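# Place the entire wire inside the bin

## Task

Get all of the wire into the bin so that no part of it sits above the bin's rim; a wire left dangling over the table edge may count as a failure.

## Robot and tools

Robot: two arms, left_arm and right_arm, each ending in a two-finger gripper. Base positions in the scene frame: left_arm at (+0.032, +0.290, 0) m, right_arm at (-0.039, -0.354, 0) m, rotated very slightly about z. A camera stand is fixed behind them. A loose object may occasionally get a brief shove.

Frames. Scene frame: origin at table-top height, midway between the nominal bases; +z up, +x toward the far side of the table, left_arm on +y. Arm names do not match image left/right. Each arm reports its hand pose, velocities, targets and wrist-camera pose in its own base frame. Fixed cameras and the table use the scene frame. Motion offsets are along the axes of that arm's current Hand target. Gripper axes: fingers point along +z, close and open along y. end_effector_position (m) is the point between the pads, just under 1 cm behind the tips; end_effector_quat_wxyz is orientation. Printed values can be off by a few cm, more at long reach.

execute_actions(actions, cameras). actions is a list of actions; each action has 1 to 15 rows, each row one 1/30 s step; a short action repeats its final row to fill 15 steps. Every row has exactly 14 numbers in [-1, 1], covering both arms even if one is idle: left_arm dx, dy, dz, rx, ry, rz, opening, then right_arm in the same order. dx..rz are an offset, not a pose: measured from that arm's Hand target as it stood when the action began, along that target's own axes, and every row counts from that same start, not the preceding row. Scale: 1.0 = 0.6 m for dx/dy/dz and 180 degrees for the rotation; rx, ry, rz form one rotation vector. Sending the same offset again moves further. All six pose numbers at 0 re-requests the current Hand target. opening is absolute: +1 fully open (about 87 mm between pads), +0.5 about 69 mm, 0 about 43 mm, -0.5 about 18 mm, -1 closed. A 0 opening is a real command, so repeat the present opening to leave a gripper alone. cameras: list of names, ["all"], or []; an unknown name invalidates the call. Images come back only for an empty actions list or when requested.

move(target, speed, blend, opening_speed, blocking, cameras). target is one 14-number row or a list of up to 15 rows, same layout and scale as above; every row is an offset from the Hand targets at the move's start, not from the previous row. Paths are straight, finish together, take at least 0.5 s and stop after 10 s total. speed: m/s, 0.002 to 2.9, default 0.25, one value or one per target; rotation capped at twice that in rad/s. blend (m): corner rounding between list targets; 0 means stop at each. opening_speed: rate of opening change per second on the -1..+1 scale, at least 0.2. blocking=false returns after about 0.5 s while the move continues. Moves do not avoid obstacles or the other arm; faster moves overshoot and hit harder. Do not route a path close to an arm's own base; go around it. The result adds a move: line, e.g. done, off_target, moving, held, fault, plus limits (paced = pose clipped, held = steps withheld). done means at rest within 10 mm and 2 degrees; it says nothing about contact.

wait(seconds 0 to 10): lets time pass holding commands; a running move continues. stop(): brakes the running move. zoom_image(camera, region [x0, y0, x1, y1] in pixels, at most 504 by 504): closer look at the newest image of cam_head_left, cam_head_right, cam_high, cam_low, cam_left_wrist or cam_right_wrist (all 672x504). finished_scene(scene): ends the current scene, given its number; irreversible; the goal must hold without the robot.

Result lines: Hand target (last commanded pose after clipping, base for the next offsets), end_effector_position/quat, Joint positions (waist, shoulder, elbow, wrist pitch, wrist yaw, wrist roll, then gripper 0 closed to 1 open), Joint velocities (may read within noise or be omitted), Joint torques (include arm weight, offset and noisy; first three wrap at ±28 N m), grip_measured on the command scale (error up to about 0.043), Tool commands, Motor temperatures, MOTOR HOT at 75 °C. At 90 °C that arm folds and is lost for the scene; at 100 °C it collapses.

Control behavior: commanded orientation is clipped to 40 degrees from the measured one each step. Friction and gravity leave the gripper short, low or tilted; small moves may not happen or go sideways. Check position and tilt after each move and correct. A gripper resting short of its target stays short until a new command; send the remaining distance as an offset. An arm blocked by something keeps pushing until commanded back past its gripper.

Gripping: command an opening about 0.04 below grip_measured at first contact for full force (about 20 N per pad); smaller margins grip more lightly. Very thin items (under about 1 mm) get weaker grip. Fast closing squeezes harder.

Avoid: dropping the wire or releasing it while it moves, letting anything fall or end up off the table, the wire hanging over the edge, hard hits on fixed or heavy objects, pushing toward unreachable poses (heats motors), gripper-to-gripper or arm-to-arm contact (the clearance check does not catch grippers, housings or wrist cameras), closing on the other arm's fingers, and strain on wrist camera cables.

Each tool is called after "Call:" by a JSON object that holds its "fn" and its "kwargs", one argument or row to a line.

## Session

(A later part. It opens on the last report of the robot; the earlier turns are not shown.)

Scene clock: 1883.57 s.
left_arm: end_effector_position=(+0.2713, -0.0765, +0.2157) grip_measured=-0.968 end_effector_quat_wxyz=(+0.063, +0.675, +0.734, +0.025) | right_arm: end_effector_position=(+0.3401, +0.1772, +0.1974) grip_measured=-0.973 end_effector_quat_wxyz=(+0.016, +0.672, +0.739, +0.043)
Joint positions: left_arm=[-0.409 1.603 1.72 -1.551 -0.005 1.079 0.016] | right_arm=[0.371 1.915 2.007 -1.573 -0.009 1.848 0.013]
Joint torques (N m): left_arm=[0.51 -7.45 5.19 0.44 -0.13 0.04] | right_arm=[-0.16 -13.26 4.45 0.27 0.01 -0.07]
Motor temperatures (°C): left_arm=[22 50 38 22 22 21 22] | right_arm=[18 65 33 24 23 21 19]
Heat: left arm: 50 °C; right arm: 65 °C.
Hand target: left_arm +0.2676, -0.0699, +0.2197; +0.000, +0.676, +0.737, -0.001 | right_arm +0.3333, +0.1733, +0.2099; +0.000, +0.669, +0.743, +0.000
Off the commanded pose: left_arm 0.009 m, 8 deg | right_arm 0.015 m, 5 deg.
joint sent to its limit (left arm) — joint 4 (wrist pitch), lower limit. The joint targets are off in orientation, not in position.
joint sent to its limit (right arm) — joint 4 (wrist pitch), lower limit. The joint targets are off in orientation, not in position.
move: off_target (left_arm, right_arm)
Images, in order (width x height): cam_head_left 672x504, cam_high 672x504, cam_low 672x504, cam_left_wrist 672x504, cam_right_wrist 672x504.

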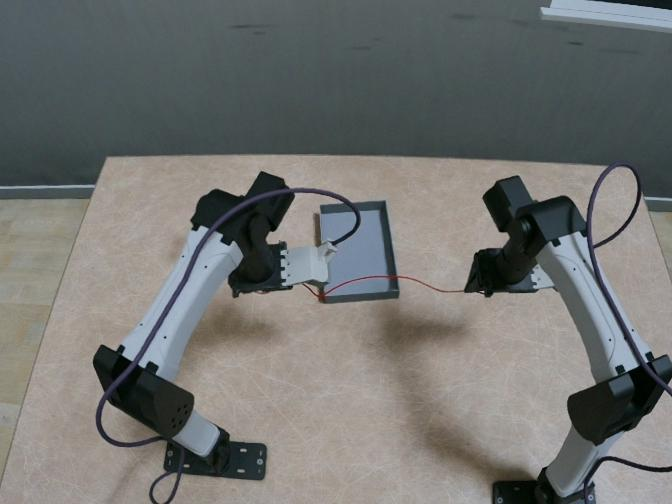

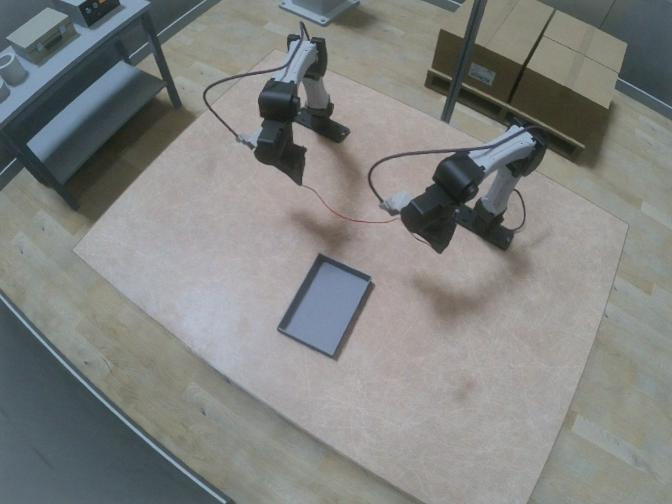

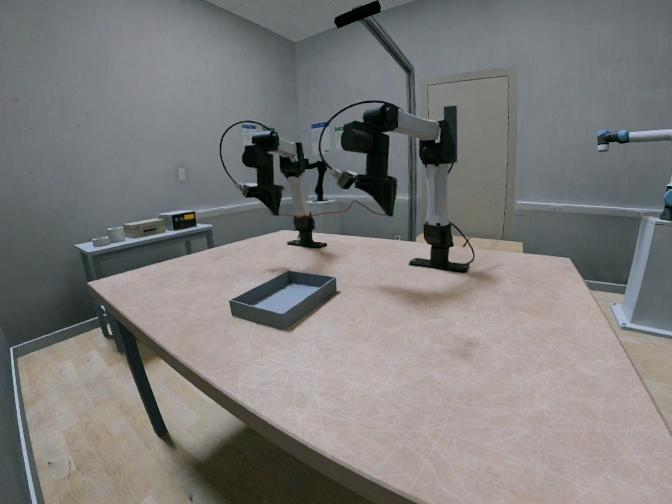

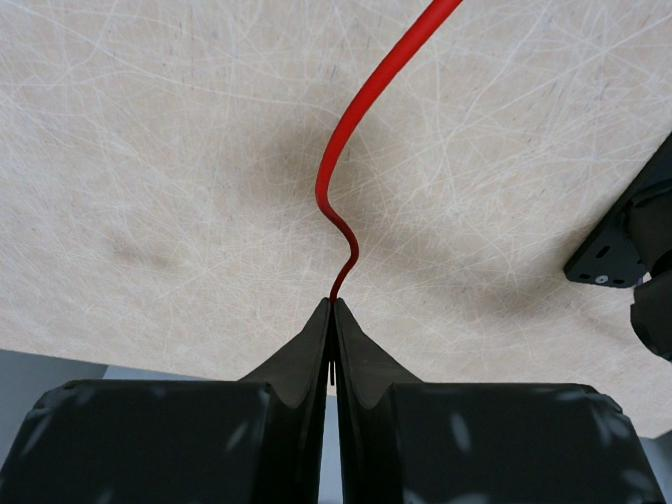

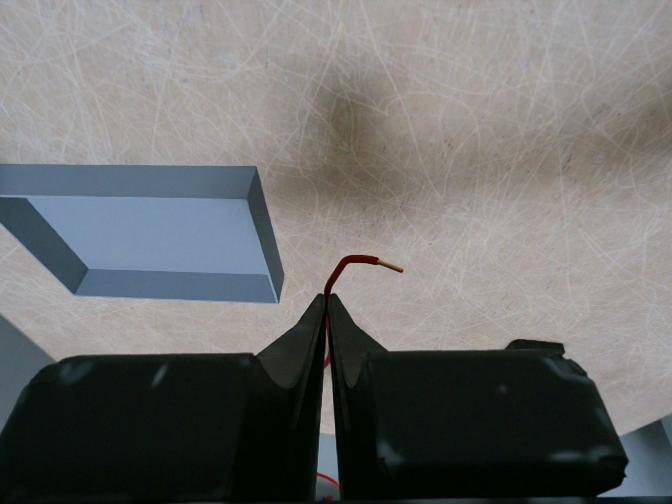

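Call:
{"fn": "move", "kwargs": {
  "target": [0.055,0,0,0,0,0,-1,-0.055,0,0,0,0,0,-1],
  "speed": 0.06,
  "cameras": ["cam_high","cam_low","cam_left_wrist","cam_right_wrist"]
}}

Call:
{"fn": "zoom_image", "kwargs": {
  "camera": "cam_high",
  "region": [240, 120, 480, 300]
}}

Call:
{"fn": "zoom_image", "kwargs": {
  "camera": "cam_low",
  "region": [240, 160, 420, 250]
}}

Scene clock: 1889.57 s.
left_arm: end_effector_position=(+0.2688, -0.0490, +0.2163) grip_measured=-0.968 end_effector_quat_wxyz=(+0.066, +0.678, +0.732, +0.023) | right_arm: end_effector_position=(+0.3406, +0.1544, +0.1982) grip_measured=-0.973 end_effector_quat_wxyz=(+0.002, +0.668, +0.743, +0.047)
Joint positions: left_arm=[-0.313 1.555 1.674 -1.551 0.013 1.18 0.016] | right_arm=[0.295 1.893 1.977 -1.573 -0.045 1.76 0.013]
Joint torques (N m): left_arm=[1.46 -7.23 4.77 0.44 -0.28 -0.01] | right_arm=[-1.36 -13.48 4.38 0.27 0.29 -0.05]
Motor temperatures (°C): left_arm=[22 49 38 22 22 21 22] | right_arm=[18 64 33 24 23 21 19]
Heat: left arm: 49 °C; right arm: 64 °C.
Hand target: left_arm +0.2648, -0.0370, +0.2198; +0.001, +0.676, +0.737, +0.000 | right_arm +0.3368, +0.1405, +0.2100; +0.000, +0.669, +0.743, +0.000
Off the commanded pose: left_arm 0.013 m, 8 deg | right_arm 0.019 m, 5 deg.
joint sent to its limit (left arm) — joint 4 (wrist pitch), lower limit. The joint targets are off in orientation, not in position.
joint sent to its limit (right arm) — joint 4 (wrist pitch), lower limit. The joint targets are off in orientation, not in position.
move: off_target (left_arm, right_arm)
Images, in order (width x height): cam_high 672x504, cam_low 672x504, cam_left_wrist 672x504, cam_right_wrist 672x504.

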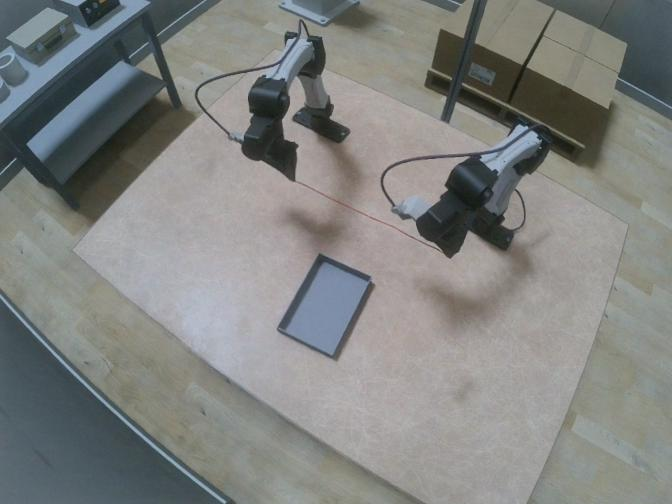

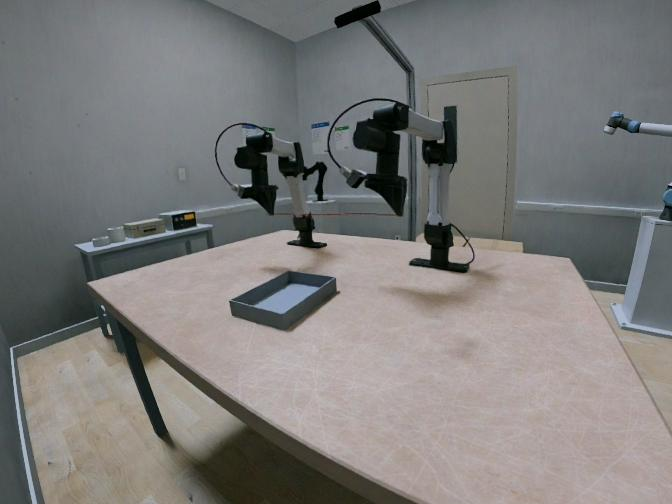

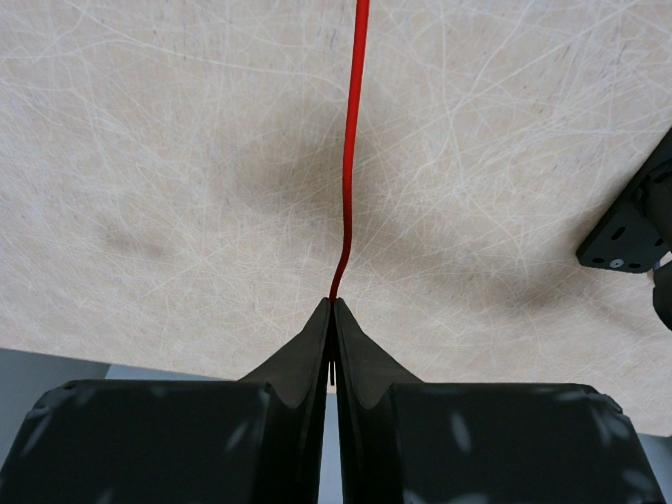

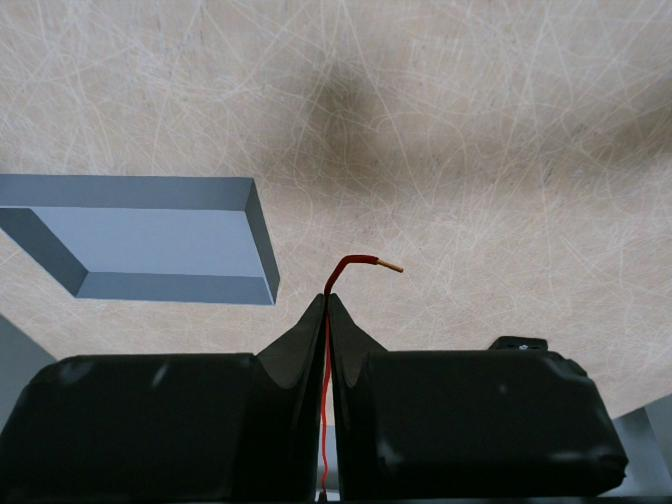

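Scaled by 2.100.

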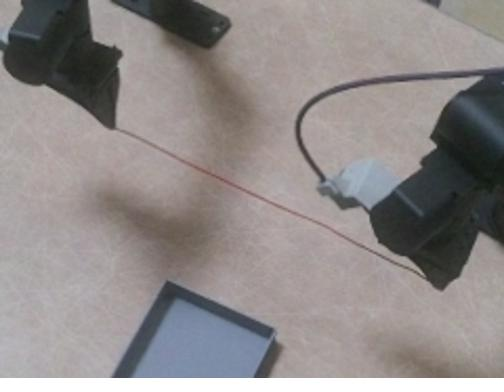

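Scaled by 2.800.

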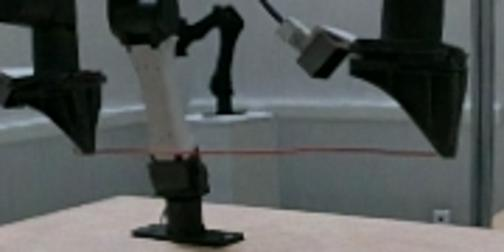

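Call:
{"fn": "move", "kwargs": {
  "target": [0.16,0.22,-0.05,0,0,0,-1,0.272,0.262,0.067,0,0,0,-1],
  "speed": 0.18
}}

Scene clock: 1935.47 s.
left_arm: end_effector_position=(+0.3867, +0.0671, +0.2472) grip_measured=-0.968 end_effector_quat_wxyz=(+0.088, +0.675, +0.725, +0.108) | right_arm: end_effector_position=(+0.4679, +0.3139, +0.1613) grip_measured=-0.973 end_effector_quat_wxyz=(+0.040, +0.676, +0.715, +0.174)
Joint positions: left_arm=[0.056 1.882 2.145 -1.555 -0.022 1.558 0.016] | right_arm=[0.517 2.548 2.832 -1.496 -0.025 2.037 0.013]
Joint torques (N m): left_arm=[0.1 -7.38 7.13 0.7 -0.1 -0.04] | right_arm=[0.49 -12.9 8.46 1.09 0.05 0.11]
Motor temperatures (°C): left_arm=[22 47 37 22 22 21 22] | right_arm=[19 58 33 24 23 21 20]
Heat: left arm: 47 °C; right arm: 58 °C.
Hand target: left_arm +0.3879, +0.0701, +0.2496; +0.000, +0.676, +0.737, -0.001 | right_arm +0.4761, +0.3192, +0.1698; +0.000, +0.669, +0.743, +0.000
Off the commanded pose: left_arm 0.004 m, 16 deg | right_arm 0.013 m, 21 deg.
elbow stopped short (right arm): the move would have taken joint 3 (elbow) straighter than the controller allows.
joint sent to its limit (left arm) — joint 4 (wrist pitch), lower limit. The joint targets are off in orientation, not in position.
move: off_target (left_arm, right_arm)

Call:
{"fn": "move", "kwargs": {
  "target": [
    [-0.336,0.005,-0.117,0,0,-0.222,-1,0.022,0.014,0.22,0,0,0,-1],
    [-0.49,0.041,-0.05,0,0,-0.25,-1,0.022,0.014,0.2555,0,0,0,-1]
  ],
  "speed": 0.15,
  "blend": 0.03,
  "cameras": ["cam_head_left","cam_head_right","cam_high","cam_low","cam_left_wrist","cam_right_wrist"]
}}

Scene clock: 1946.23 s.
left_arm: end_effector_position=(+0.4329, -0.2202, +0.2764) grip_measured=-0.968 end_effector_quat_wxyz=(+0.324, +0.345, +0.881, -0.024) | right_arm: end_effector_position=(+0.4774, +0.3314, +0.0211) grip_measured=-0.973 end_effector_quat_wxyz=(+0.018, +0.678, +0.729, +0.094)
Joint positions: left_arm=[-0.505 2.276 2.848 -1.483 -0.035 0.255 0.016] | right_arm=[0.537 2.818 2.837 -1.399 -0.018 2.038 0.013]
Joint torques (N m): left_arm=[0.54 -10.28 6.52 1.61 -0.01 -0.11] | right_arm=[0.36 -12.81 8.39 0.66 0.13 0]
Motor temperatures (°C): left_arm=[22 48 37 22 22 21 23] | right_arm=[19 58 34 25 23 21 20]
Heat: left arm: 48 °C; right arm: 58 °C.
Hand target: left_arm +0.4379, -0.2207, +0.2799; +0.000, +0.342, +0.940, -0.001 | right_arm +0.4833, +0.3330, +0.0165; +0.000, +0.669, +0.743, +0.000
Off the commanded pose: left_arm 0.006 m, 38 deg | right_arm 0.008 m, 11 deg.
elbow stopped short (right arm): the move would have taken joint 3 (elbow) straighter than the controller allows.
elbow stopped short (left arm): the move would have taken joint 3 (elbow) straighter than the controller allows.
move: off_target (left_arm, right_arm)

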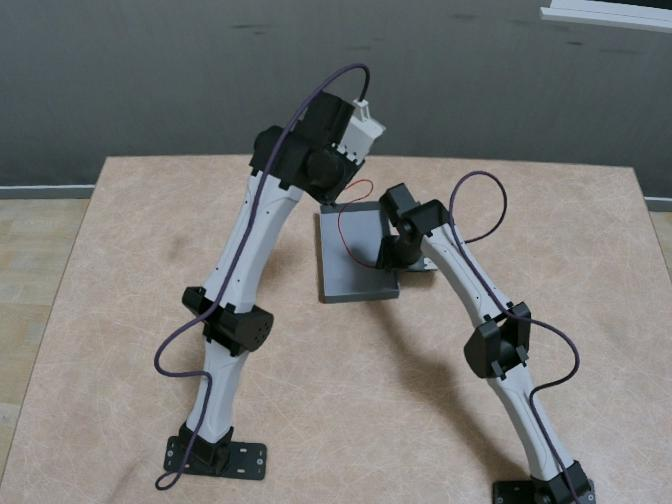

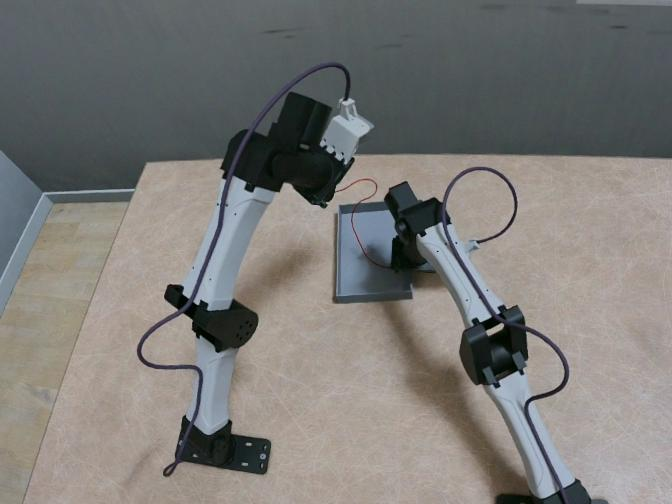

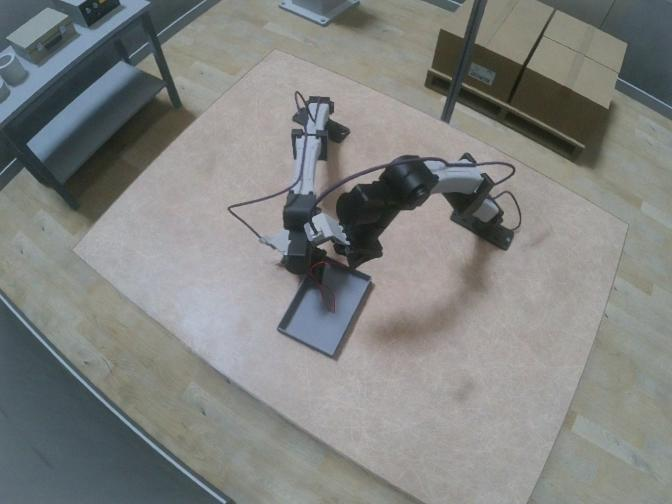

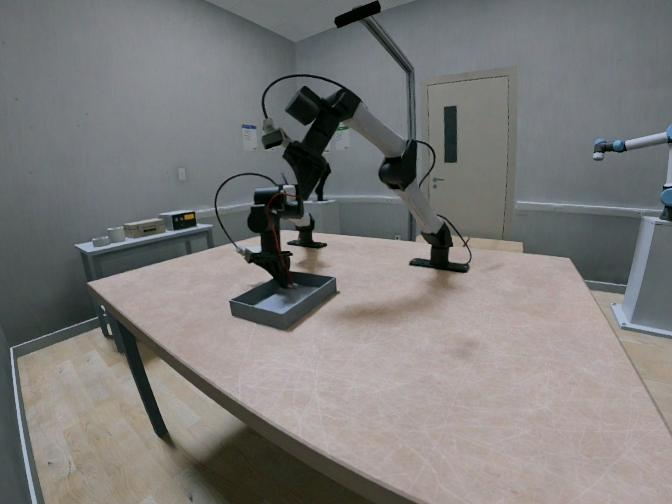

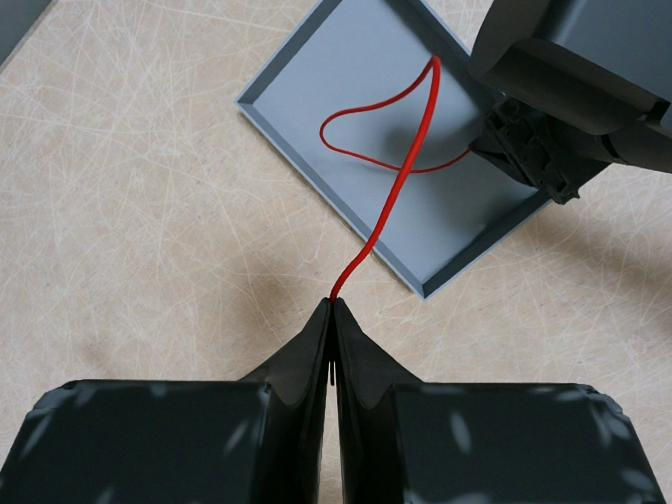

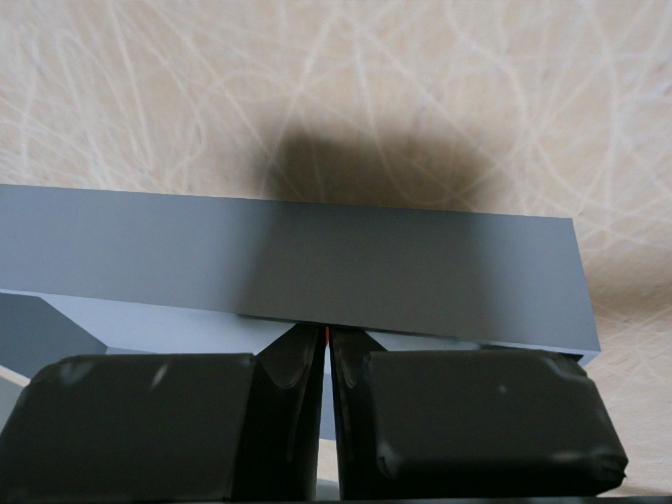

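Call:
{"fn": "move", "kwargs": {
  "target": [
    [0,0,0,0,0,0,-1,0,0,0,0,0,0,-0.6],
    [0,0,0,0,0,0,-1,-0.025,-0.046,-0.22,0,0,0,-0.6],
    [0,0,0,0,0,0,-1,-0.17,-0.27,-0.27,0,0,0,-0.6]
  ],
  "speed": [0.1,0.12,0.25],
  "blend": [0,0.03,0],
  "opening_speed": 0.5,
  "cameras": ["cam_head_left","cam_head_right","cam_high","cam_low","cam_left_wrist","cam_right_wrist"]
}}

Scene clock: 1956.03 s.
left_arm: end_effector_position=(+0.4325, -0.2214, +0.2763) grip_measured=-0.968 end_effector_quat_wxyz=(+0.324, +0.345, +0.881, -0.028) | right_arm: end_effector_position=(+0.3345, +0.2195, +0.1670) grip_measured=-0.600 end_effector_quat_wxyz=(-0.004, +0.671, +0.741, +0.007)
Joint positions: left_arm=[-0.505 2.276 2.848 -1.482 -0.029 0.251 0.016] | right_arm=[0.479 2.028 2.05 -1.583 -0.012 1.951 0.2]
Joint torques (N m): left_arm=[0.77 -10.19 6.48 1.6 0.01 -0.15] | right_arm=[-0.1 -13.82 4.44 0.23 0.1 -0.05]
Motor temperatures (°C): left_arm=[22 49 37 23 22 21 23] | right_arm=[18 59 35 25 23 21 20]
Heat: left arm: 49 °C; right arm: 59 °C.
Hand target: left_arm +0.4379, -0.2207, +0.2799; +0.000, +0.342, +0.940, -0.001 | right_arm +0.3327, +0.2149, +0.1784; +0.000, +0.669, +0.743, +0.000
Off the commanded pose: left_arm 0.006 m, 38 deg | right_arm 0.013 m, 1 deg.
elbow stopped short (left arm): the move would have taken joint 3 (elbow) straighter than the controller allows.
elbow stopped short (right arm): the move would have taken joint 3 (elbow) straighter than the controller allows.
joint sent to its limit (right arm) — joint 4 (wrist pitch), lower limit. The joint targets still meet the commanded pose.
move: off_target (left_arm, right_arm)

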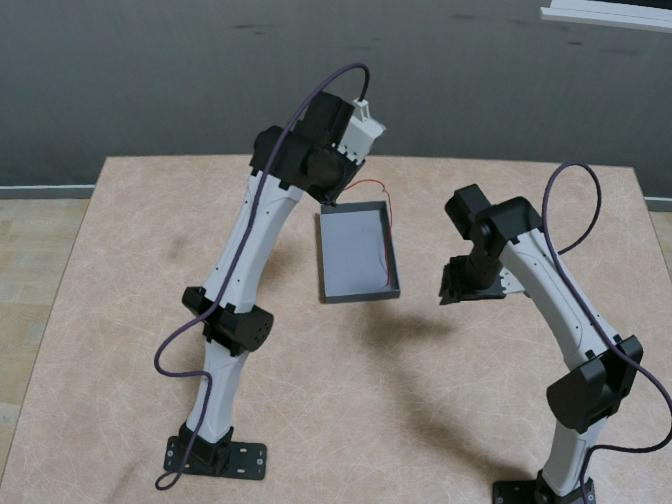

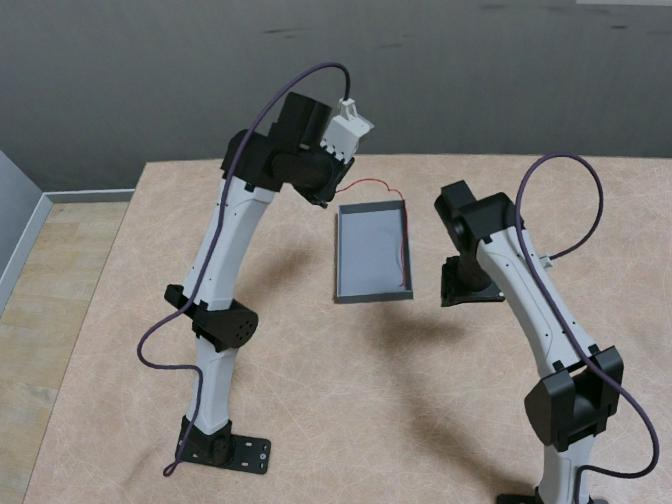

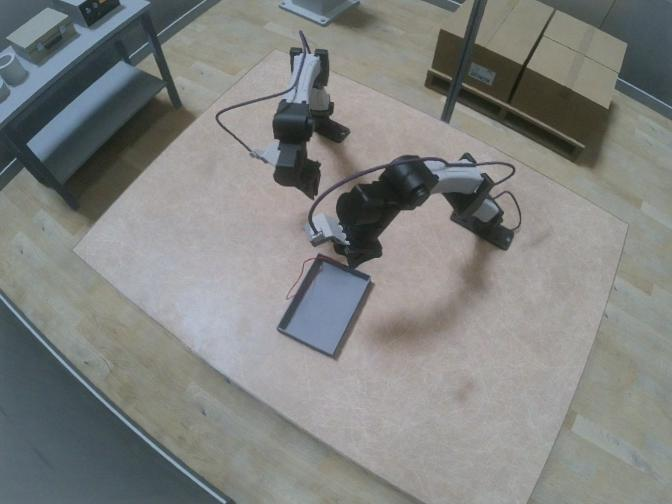

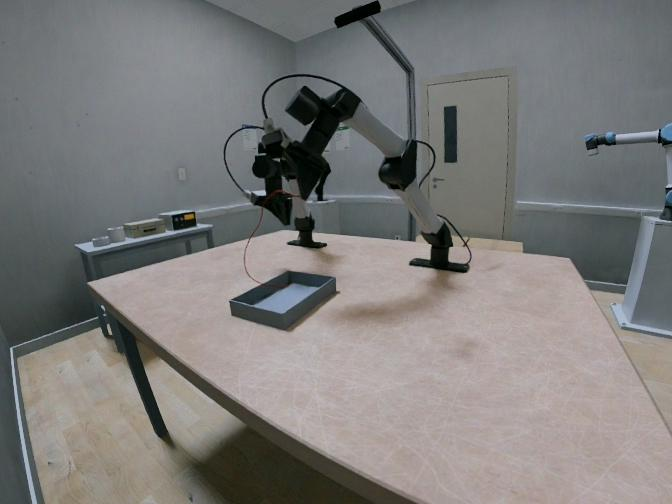

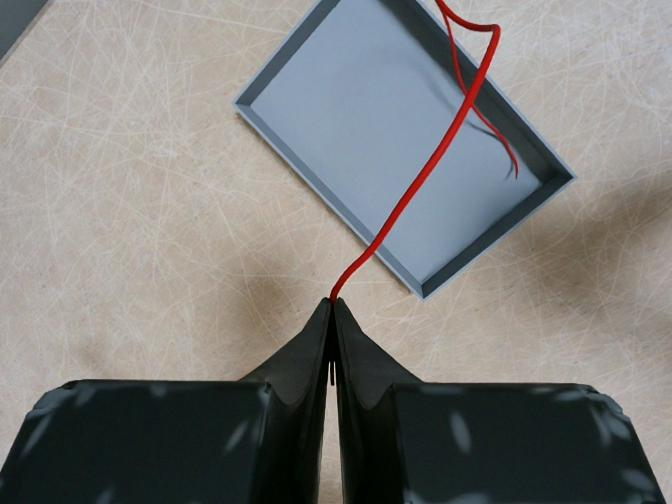

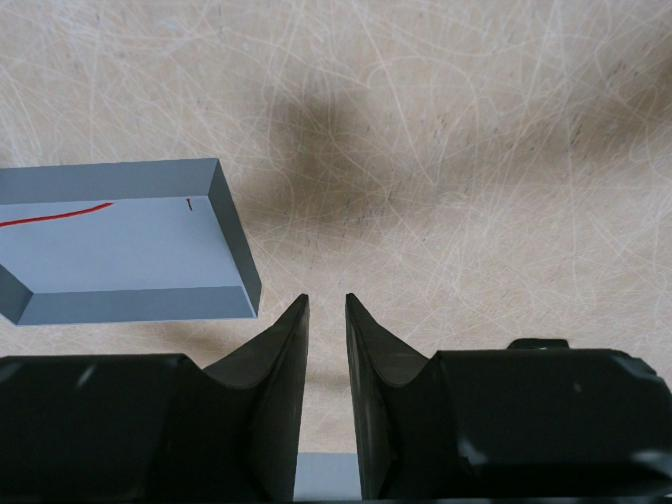

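Call:
{"fn": "move", "kwargs": {
  "target": [0.144,-0.01,0.317,0,0,-0.222,-1,0,0,0,0,0,0,-0.6],
  "speed": 0.15,
  "cameras": ["cam_head_left","cam_head_right","cam_high","cam_low","cam_left_wrist","cam_right_wrist"]
}}

Call:
{"fn": "zoom_image", "kwargs": {
  "camera": "cam_low",
  "region": [220, 230, 380, 340]
}}

Call:
{"fn": "zoom_image", "kwargs": {
  "camera": "cam_high",
  "region": [260, 230, 400, 370]
}}

Scene clock: 1979.00 s.
left_arm: end_effector_position=(+0.3678, -0.1710, +0.0955) grip_measured=-0.968 end_effector_quat_wxyz=(+0.008, +0.007, +1.000, +0.001) | right_arm: end_effector_position=(+0.3344, +0.2195, +0.1670) grip_measured=-0.600 end_effector_quat_wxyz=(-0.004, +0.671, +0.741, +0.007)
Joint positions: left_arm=[-0.4 2.272 2.152 -1.438 -0.008 -0.385 0.016] | right_arm=[0.479 2.028 2.05 -1.583 -0.012 1.95 0.2]
Joint torques (N m): left_arm=[0.49 -10.69 5.14 0.44 0.04 -0.15] | right_arm=[-0.13 -13.75 4.48 0.23 0.11 -0.05]
Motor temperatures (°C): left_arm=[22 51 37 24 22 21 23] | right_arm=[18 58 34 24 23 21 19]
Heat: left arm: 51 °C; right arm: 58 °C.
Hand target: left_arm +0.3679, -0.1700, +0.0898; +0.000, +0.001, +1.000, -0.001 | right_arm +0.3327, +0.2149, +0.1784; +0.000, +0.669, +0.743, +0.000
Off the commanded pose: left_arm 0.006 m, 1 deg | right_arm 0.012 m, 1 deg.
joint sent to its limit (right arm) — joint 4 (wrist pitch), lower limit. The joint targets still meet the commanded pose.
move: off_target (right_arm)

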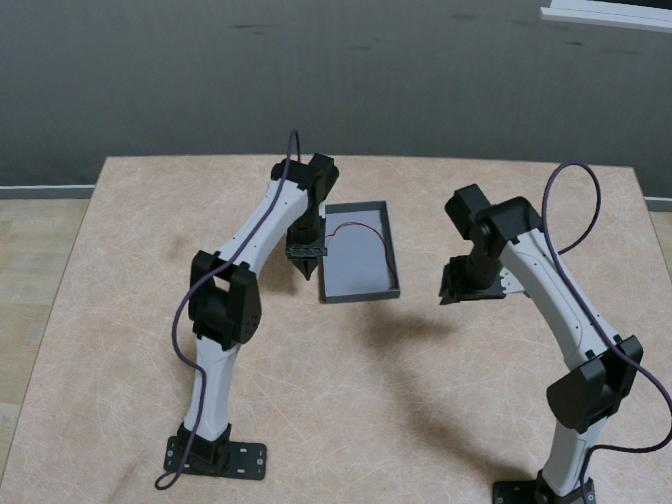

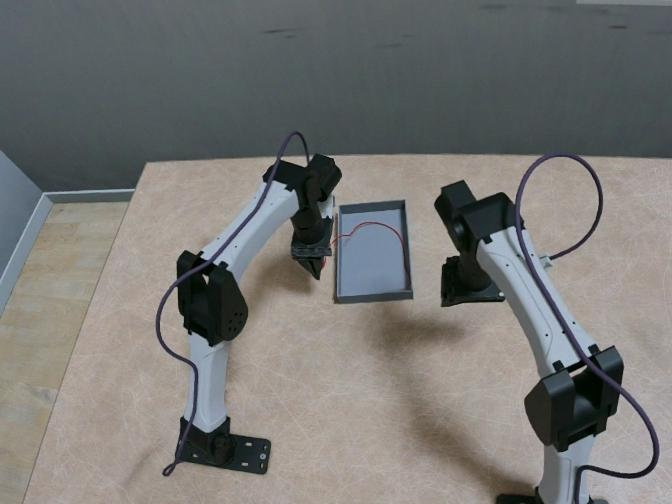

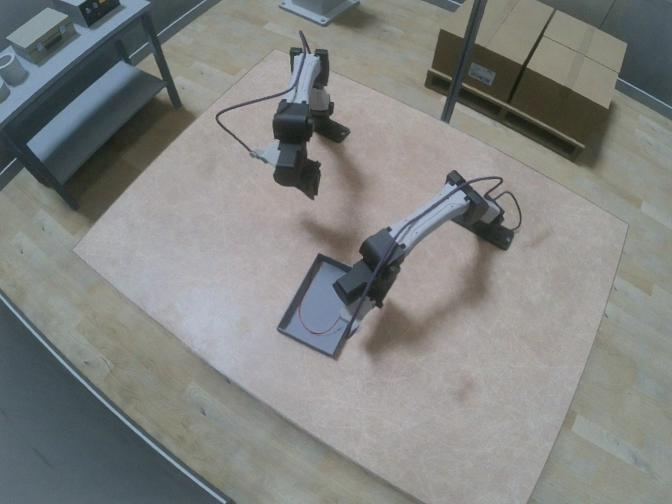

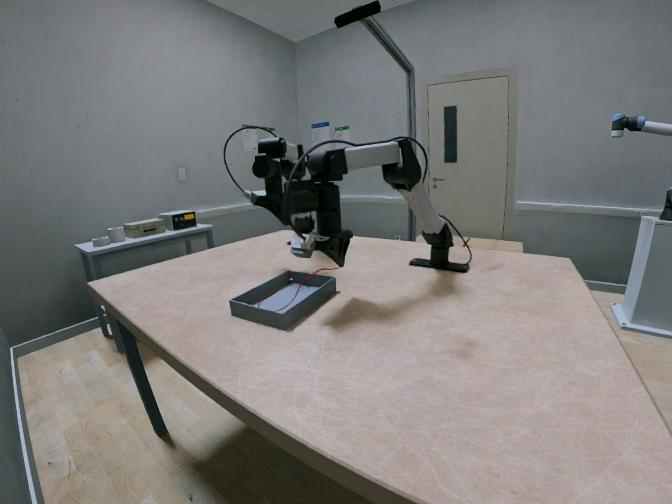

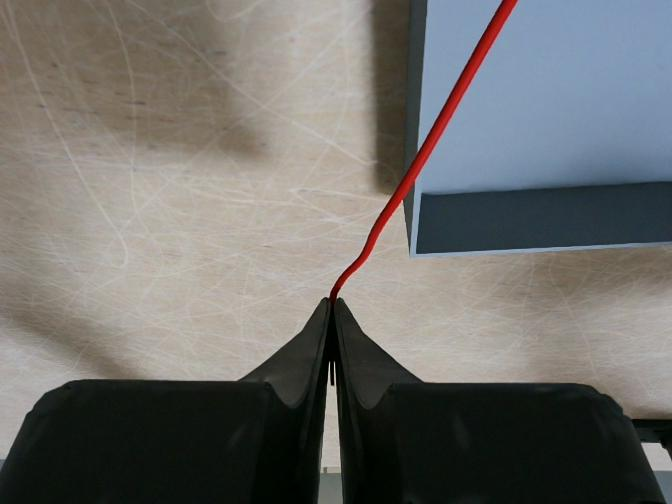

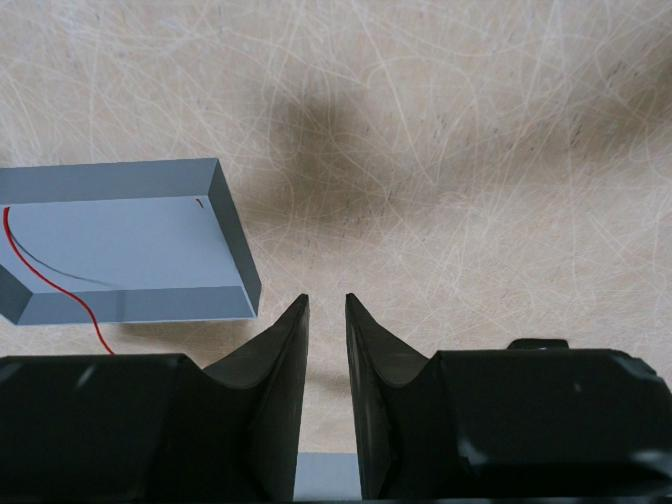

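Scaled by 3.150.

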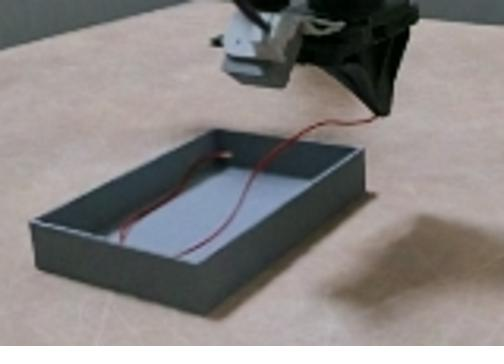

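Scaled by 3.600.

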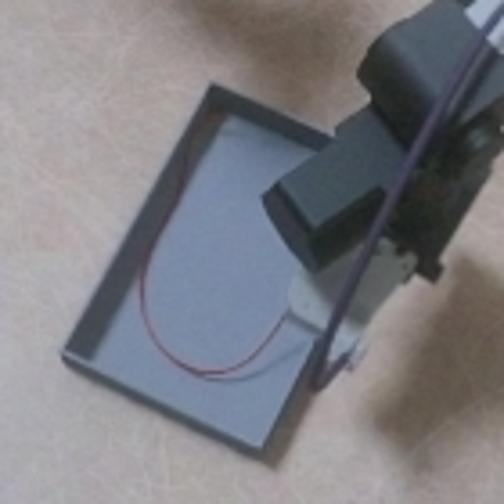

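Call:
{"fn": "move", "kwargs": {
  "target": [
    [-0.067,-0.083,-0.008,0,0,-0.194,-1,0,0,0,0,0,0,-0.6],
    [-0.062,-0.167,0.075,0,0,-0.36,-1,0,0,0,0,0,0,-0.6]
  ],
  "speed": 0.12,
  "blend": 0.02,
  "cameras": ["cam_head_left","cam_high","cam_low","cam_left_wrist","cam_right_wrist"]
}}

Call:
{"fn": "zoom_image", "kwargs": {
  "camera": "cam_low",
  "region": [220, 230, 380, 340]
}}

Call:
{"fn": "zoom_image", "kwargs": {
  "camera": "cam_high",
  "region": [260, 230, 400, 370]
}}

Scene clock: 2001.10 s.
left_arm: end_effector_position=(+0.4048, -0.2647, +0.0372) grip_measured=-0.968 end_effector_quat_wxyz=(-0.004, -0.534, +0.845, +0.012) | right_arm: end_effector_position=(+0.3344, +0.2195, +0.1670) grip_measured=-0.600 end_effector_quat_wxyz=(-0.004, +0.671, +0.741, +0.007)
Joint positions: left_arm=[-0.495 2.519 2.356 -1.433 -0.005 -1.623 0.016] | right_arm=[0.479 2.028 2.05 -1.583 -0.012 1.95 0.2]
Joint torques (N m): left_arm=[-1.02 -15.1 4.92 0.35 -0.04 -0.19] | right_arm=[-0.08 -13.72 4.42 0.23 0.11 -0.05]
Motor temperatures (°C): left_arm=[22 51 37 22 22 21 23] | right_arm=[18 57 33 24 23 21 19]
Heat: left arm: 51 °C; right arm: 57 °C.
Hand target: left_arm +0.4049, -0.2702, +0.0448; -0.001, -0.535, +0.845, +0.000 | right_arm +0.3327, +0.2149, +0.1784; +0.000, +0.669, +0.743, +0.000
Off the commanded pose: left_arm 0.010 m, 2 deg | right_arm 0.012 m, 1 deg.
joint sent to its limit (right arm) — joint 4 (wrist pitch), lower limit. The joint targets still meet the commanded pose.
move: off_target (right_arm)
Images, in order (width x height): cam_head_left 672x504, cam_high 672x504, cam_low 672x504, cam_left_wrist 672x504, cam_right_wrist 672x504.

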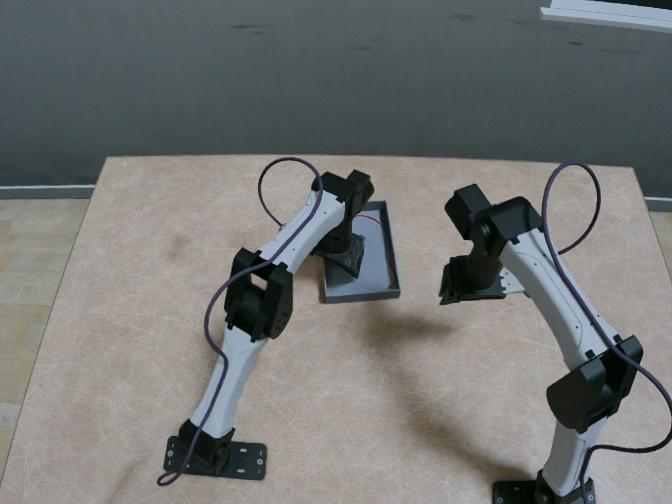

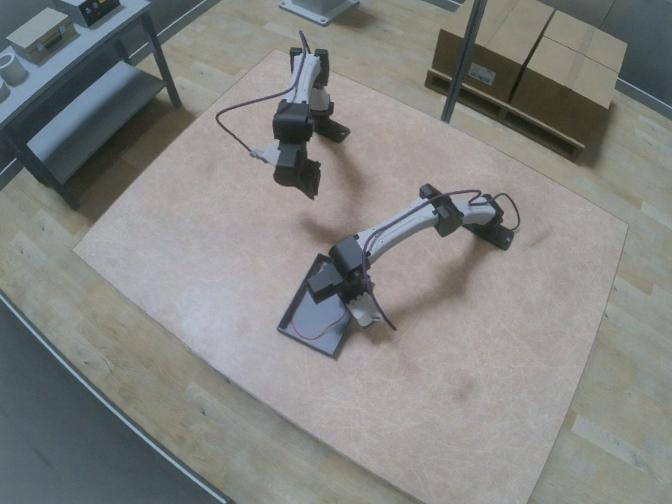

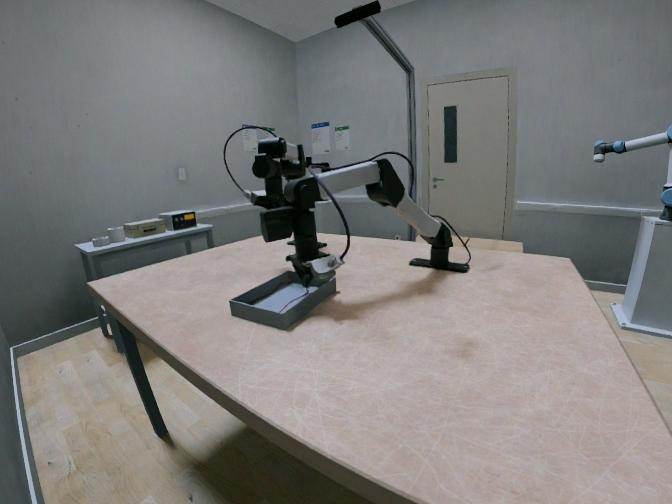

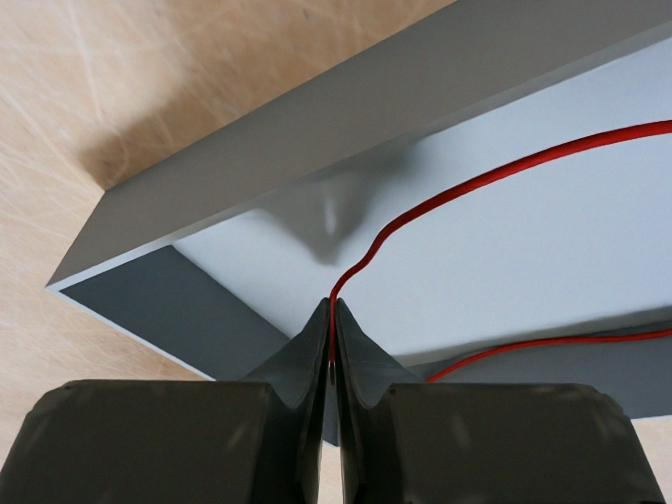

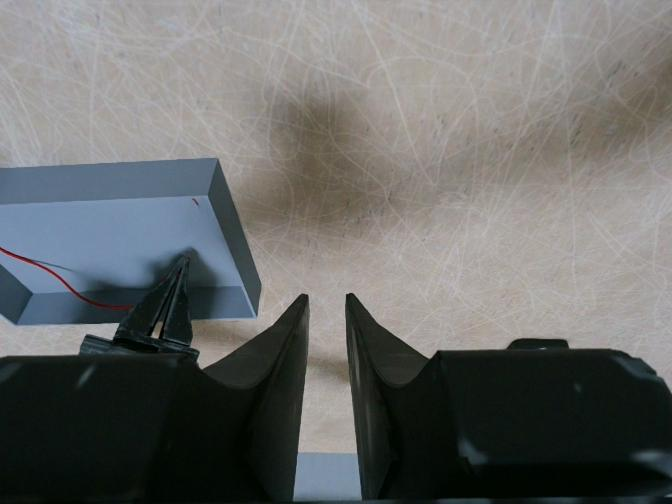

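Scaled by 3.150.

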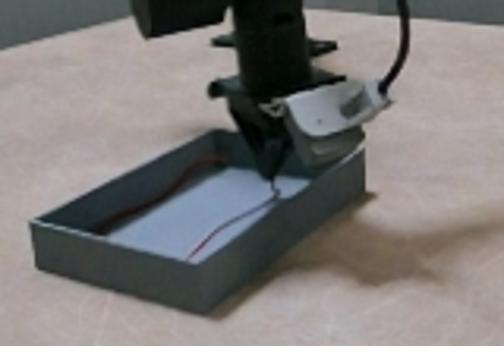

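Scaled by 3.600.

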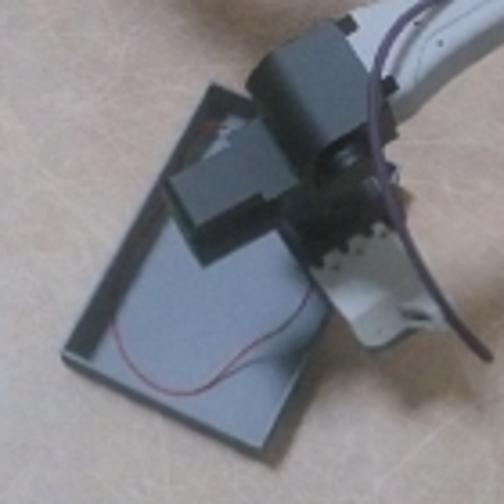

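Call:
{"fn": "move", "kwargs": {
  "target": [0.0075,-0.0035,0.042,0,0,0,-1,0,0,0,0,0,0,-0.6],
  "speed": 0.06,
  "cameras": ["cam_low","cam_left_wrist","cam_right_wrist"]
}}

Call:
{"fn": "zoom_image", "kwargs": {
  "camera": "cam_low",
  "region": [220, 230, 380, 340]
}}

Scene clock: 2007.23 s.
left_arm: end_effector_position=(+0.4030, -0.2677, +0.0200) grip_measured=-0.969 end_effector_quat_wxyz=(-0.005, -0.535, +0.845, +0.013) | right_arm: end_effector_position=(+0.3344, +0.2195, +0.1670) grip_measured=-0.600 end_effector_quat_wxyz=(-0.004, +0.671, +0.741, +0.007)
Joint positions: left_arm=[-0.501 2.517 2.283 -1.364 -0.003 -1.63 0.016] | right_arm=[0.479 2.028 2.05 -1.583 -0.012 1.95 0.2]
Joint torques (N m): left_arm=[-1.32 -13.96 4.14 0.63 -0.07 -0.2] | right_arm=[-0.13 -13.81 4.45 0.23 0.11 -0.04]
Motor temperatures (°C): left_arm=[22 51 37 22 22 21 23] | right_arm=[18 57 33 24 23 21 19]
Heat: left arm: 51 °C; right arm: 57 °C.
Hand target: left_arm +0.4049, -0.2752, +0.0196; +0.000, -0.535, +0.845, +0.000 | right_arm +0.3327, +0.2149, +0.1784; +0.000, +0.669, +0.743, +0.000
Off the commanded pose: left_arm 0.008 m, 2 deg | right_arm 0.012 m, 1 deg.
joint sent to its limit (right arm) — joint 4 (wrist pitch), lower limit. The joint targets still meet the commanded pose.
move: off_target (right_arm)
Images, in order (width x height): cam_low 672x504, cam_left_wrist 672x504, cam_right_wrist 672x504.

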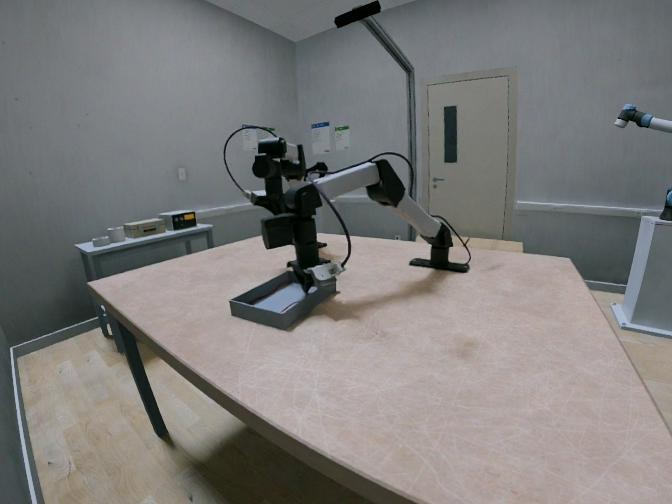

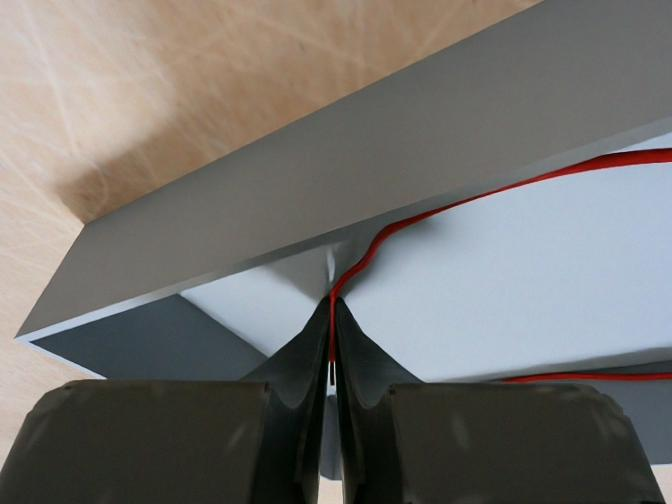

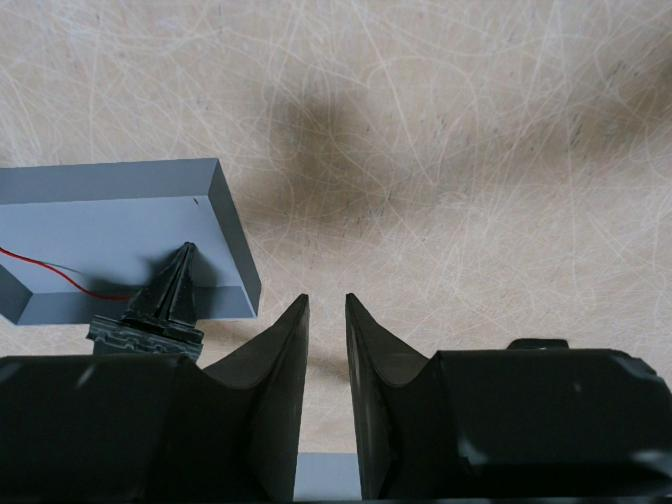

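Scaled by 3.150.

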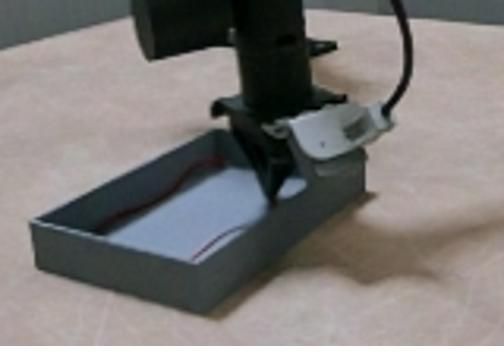

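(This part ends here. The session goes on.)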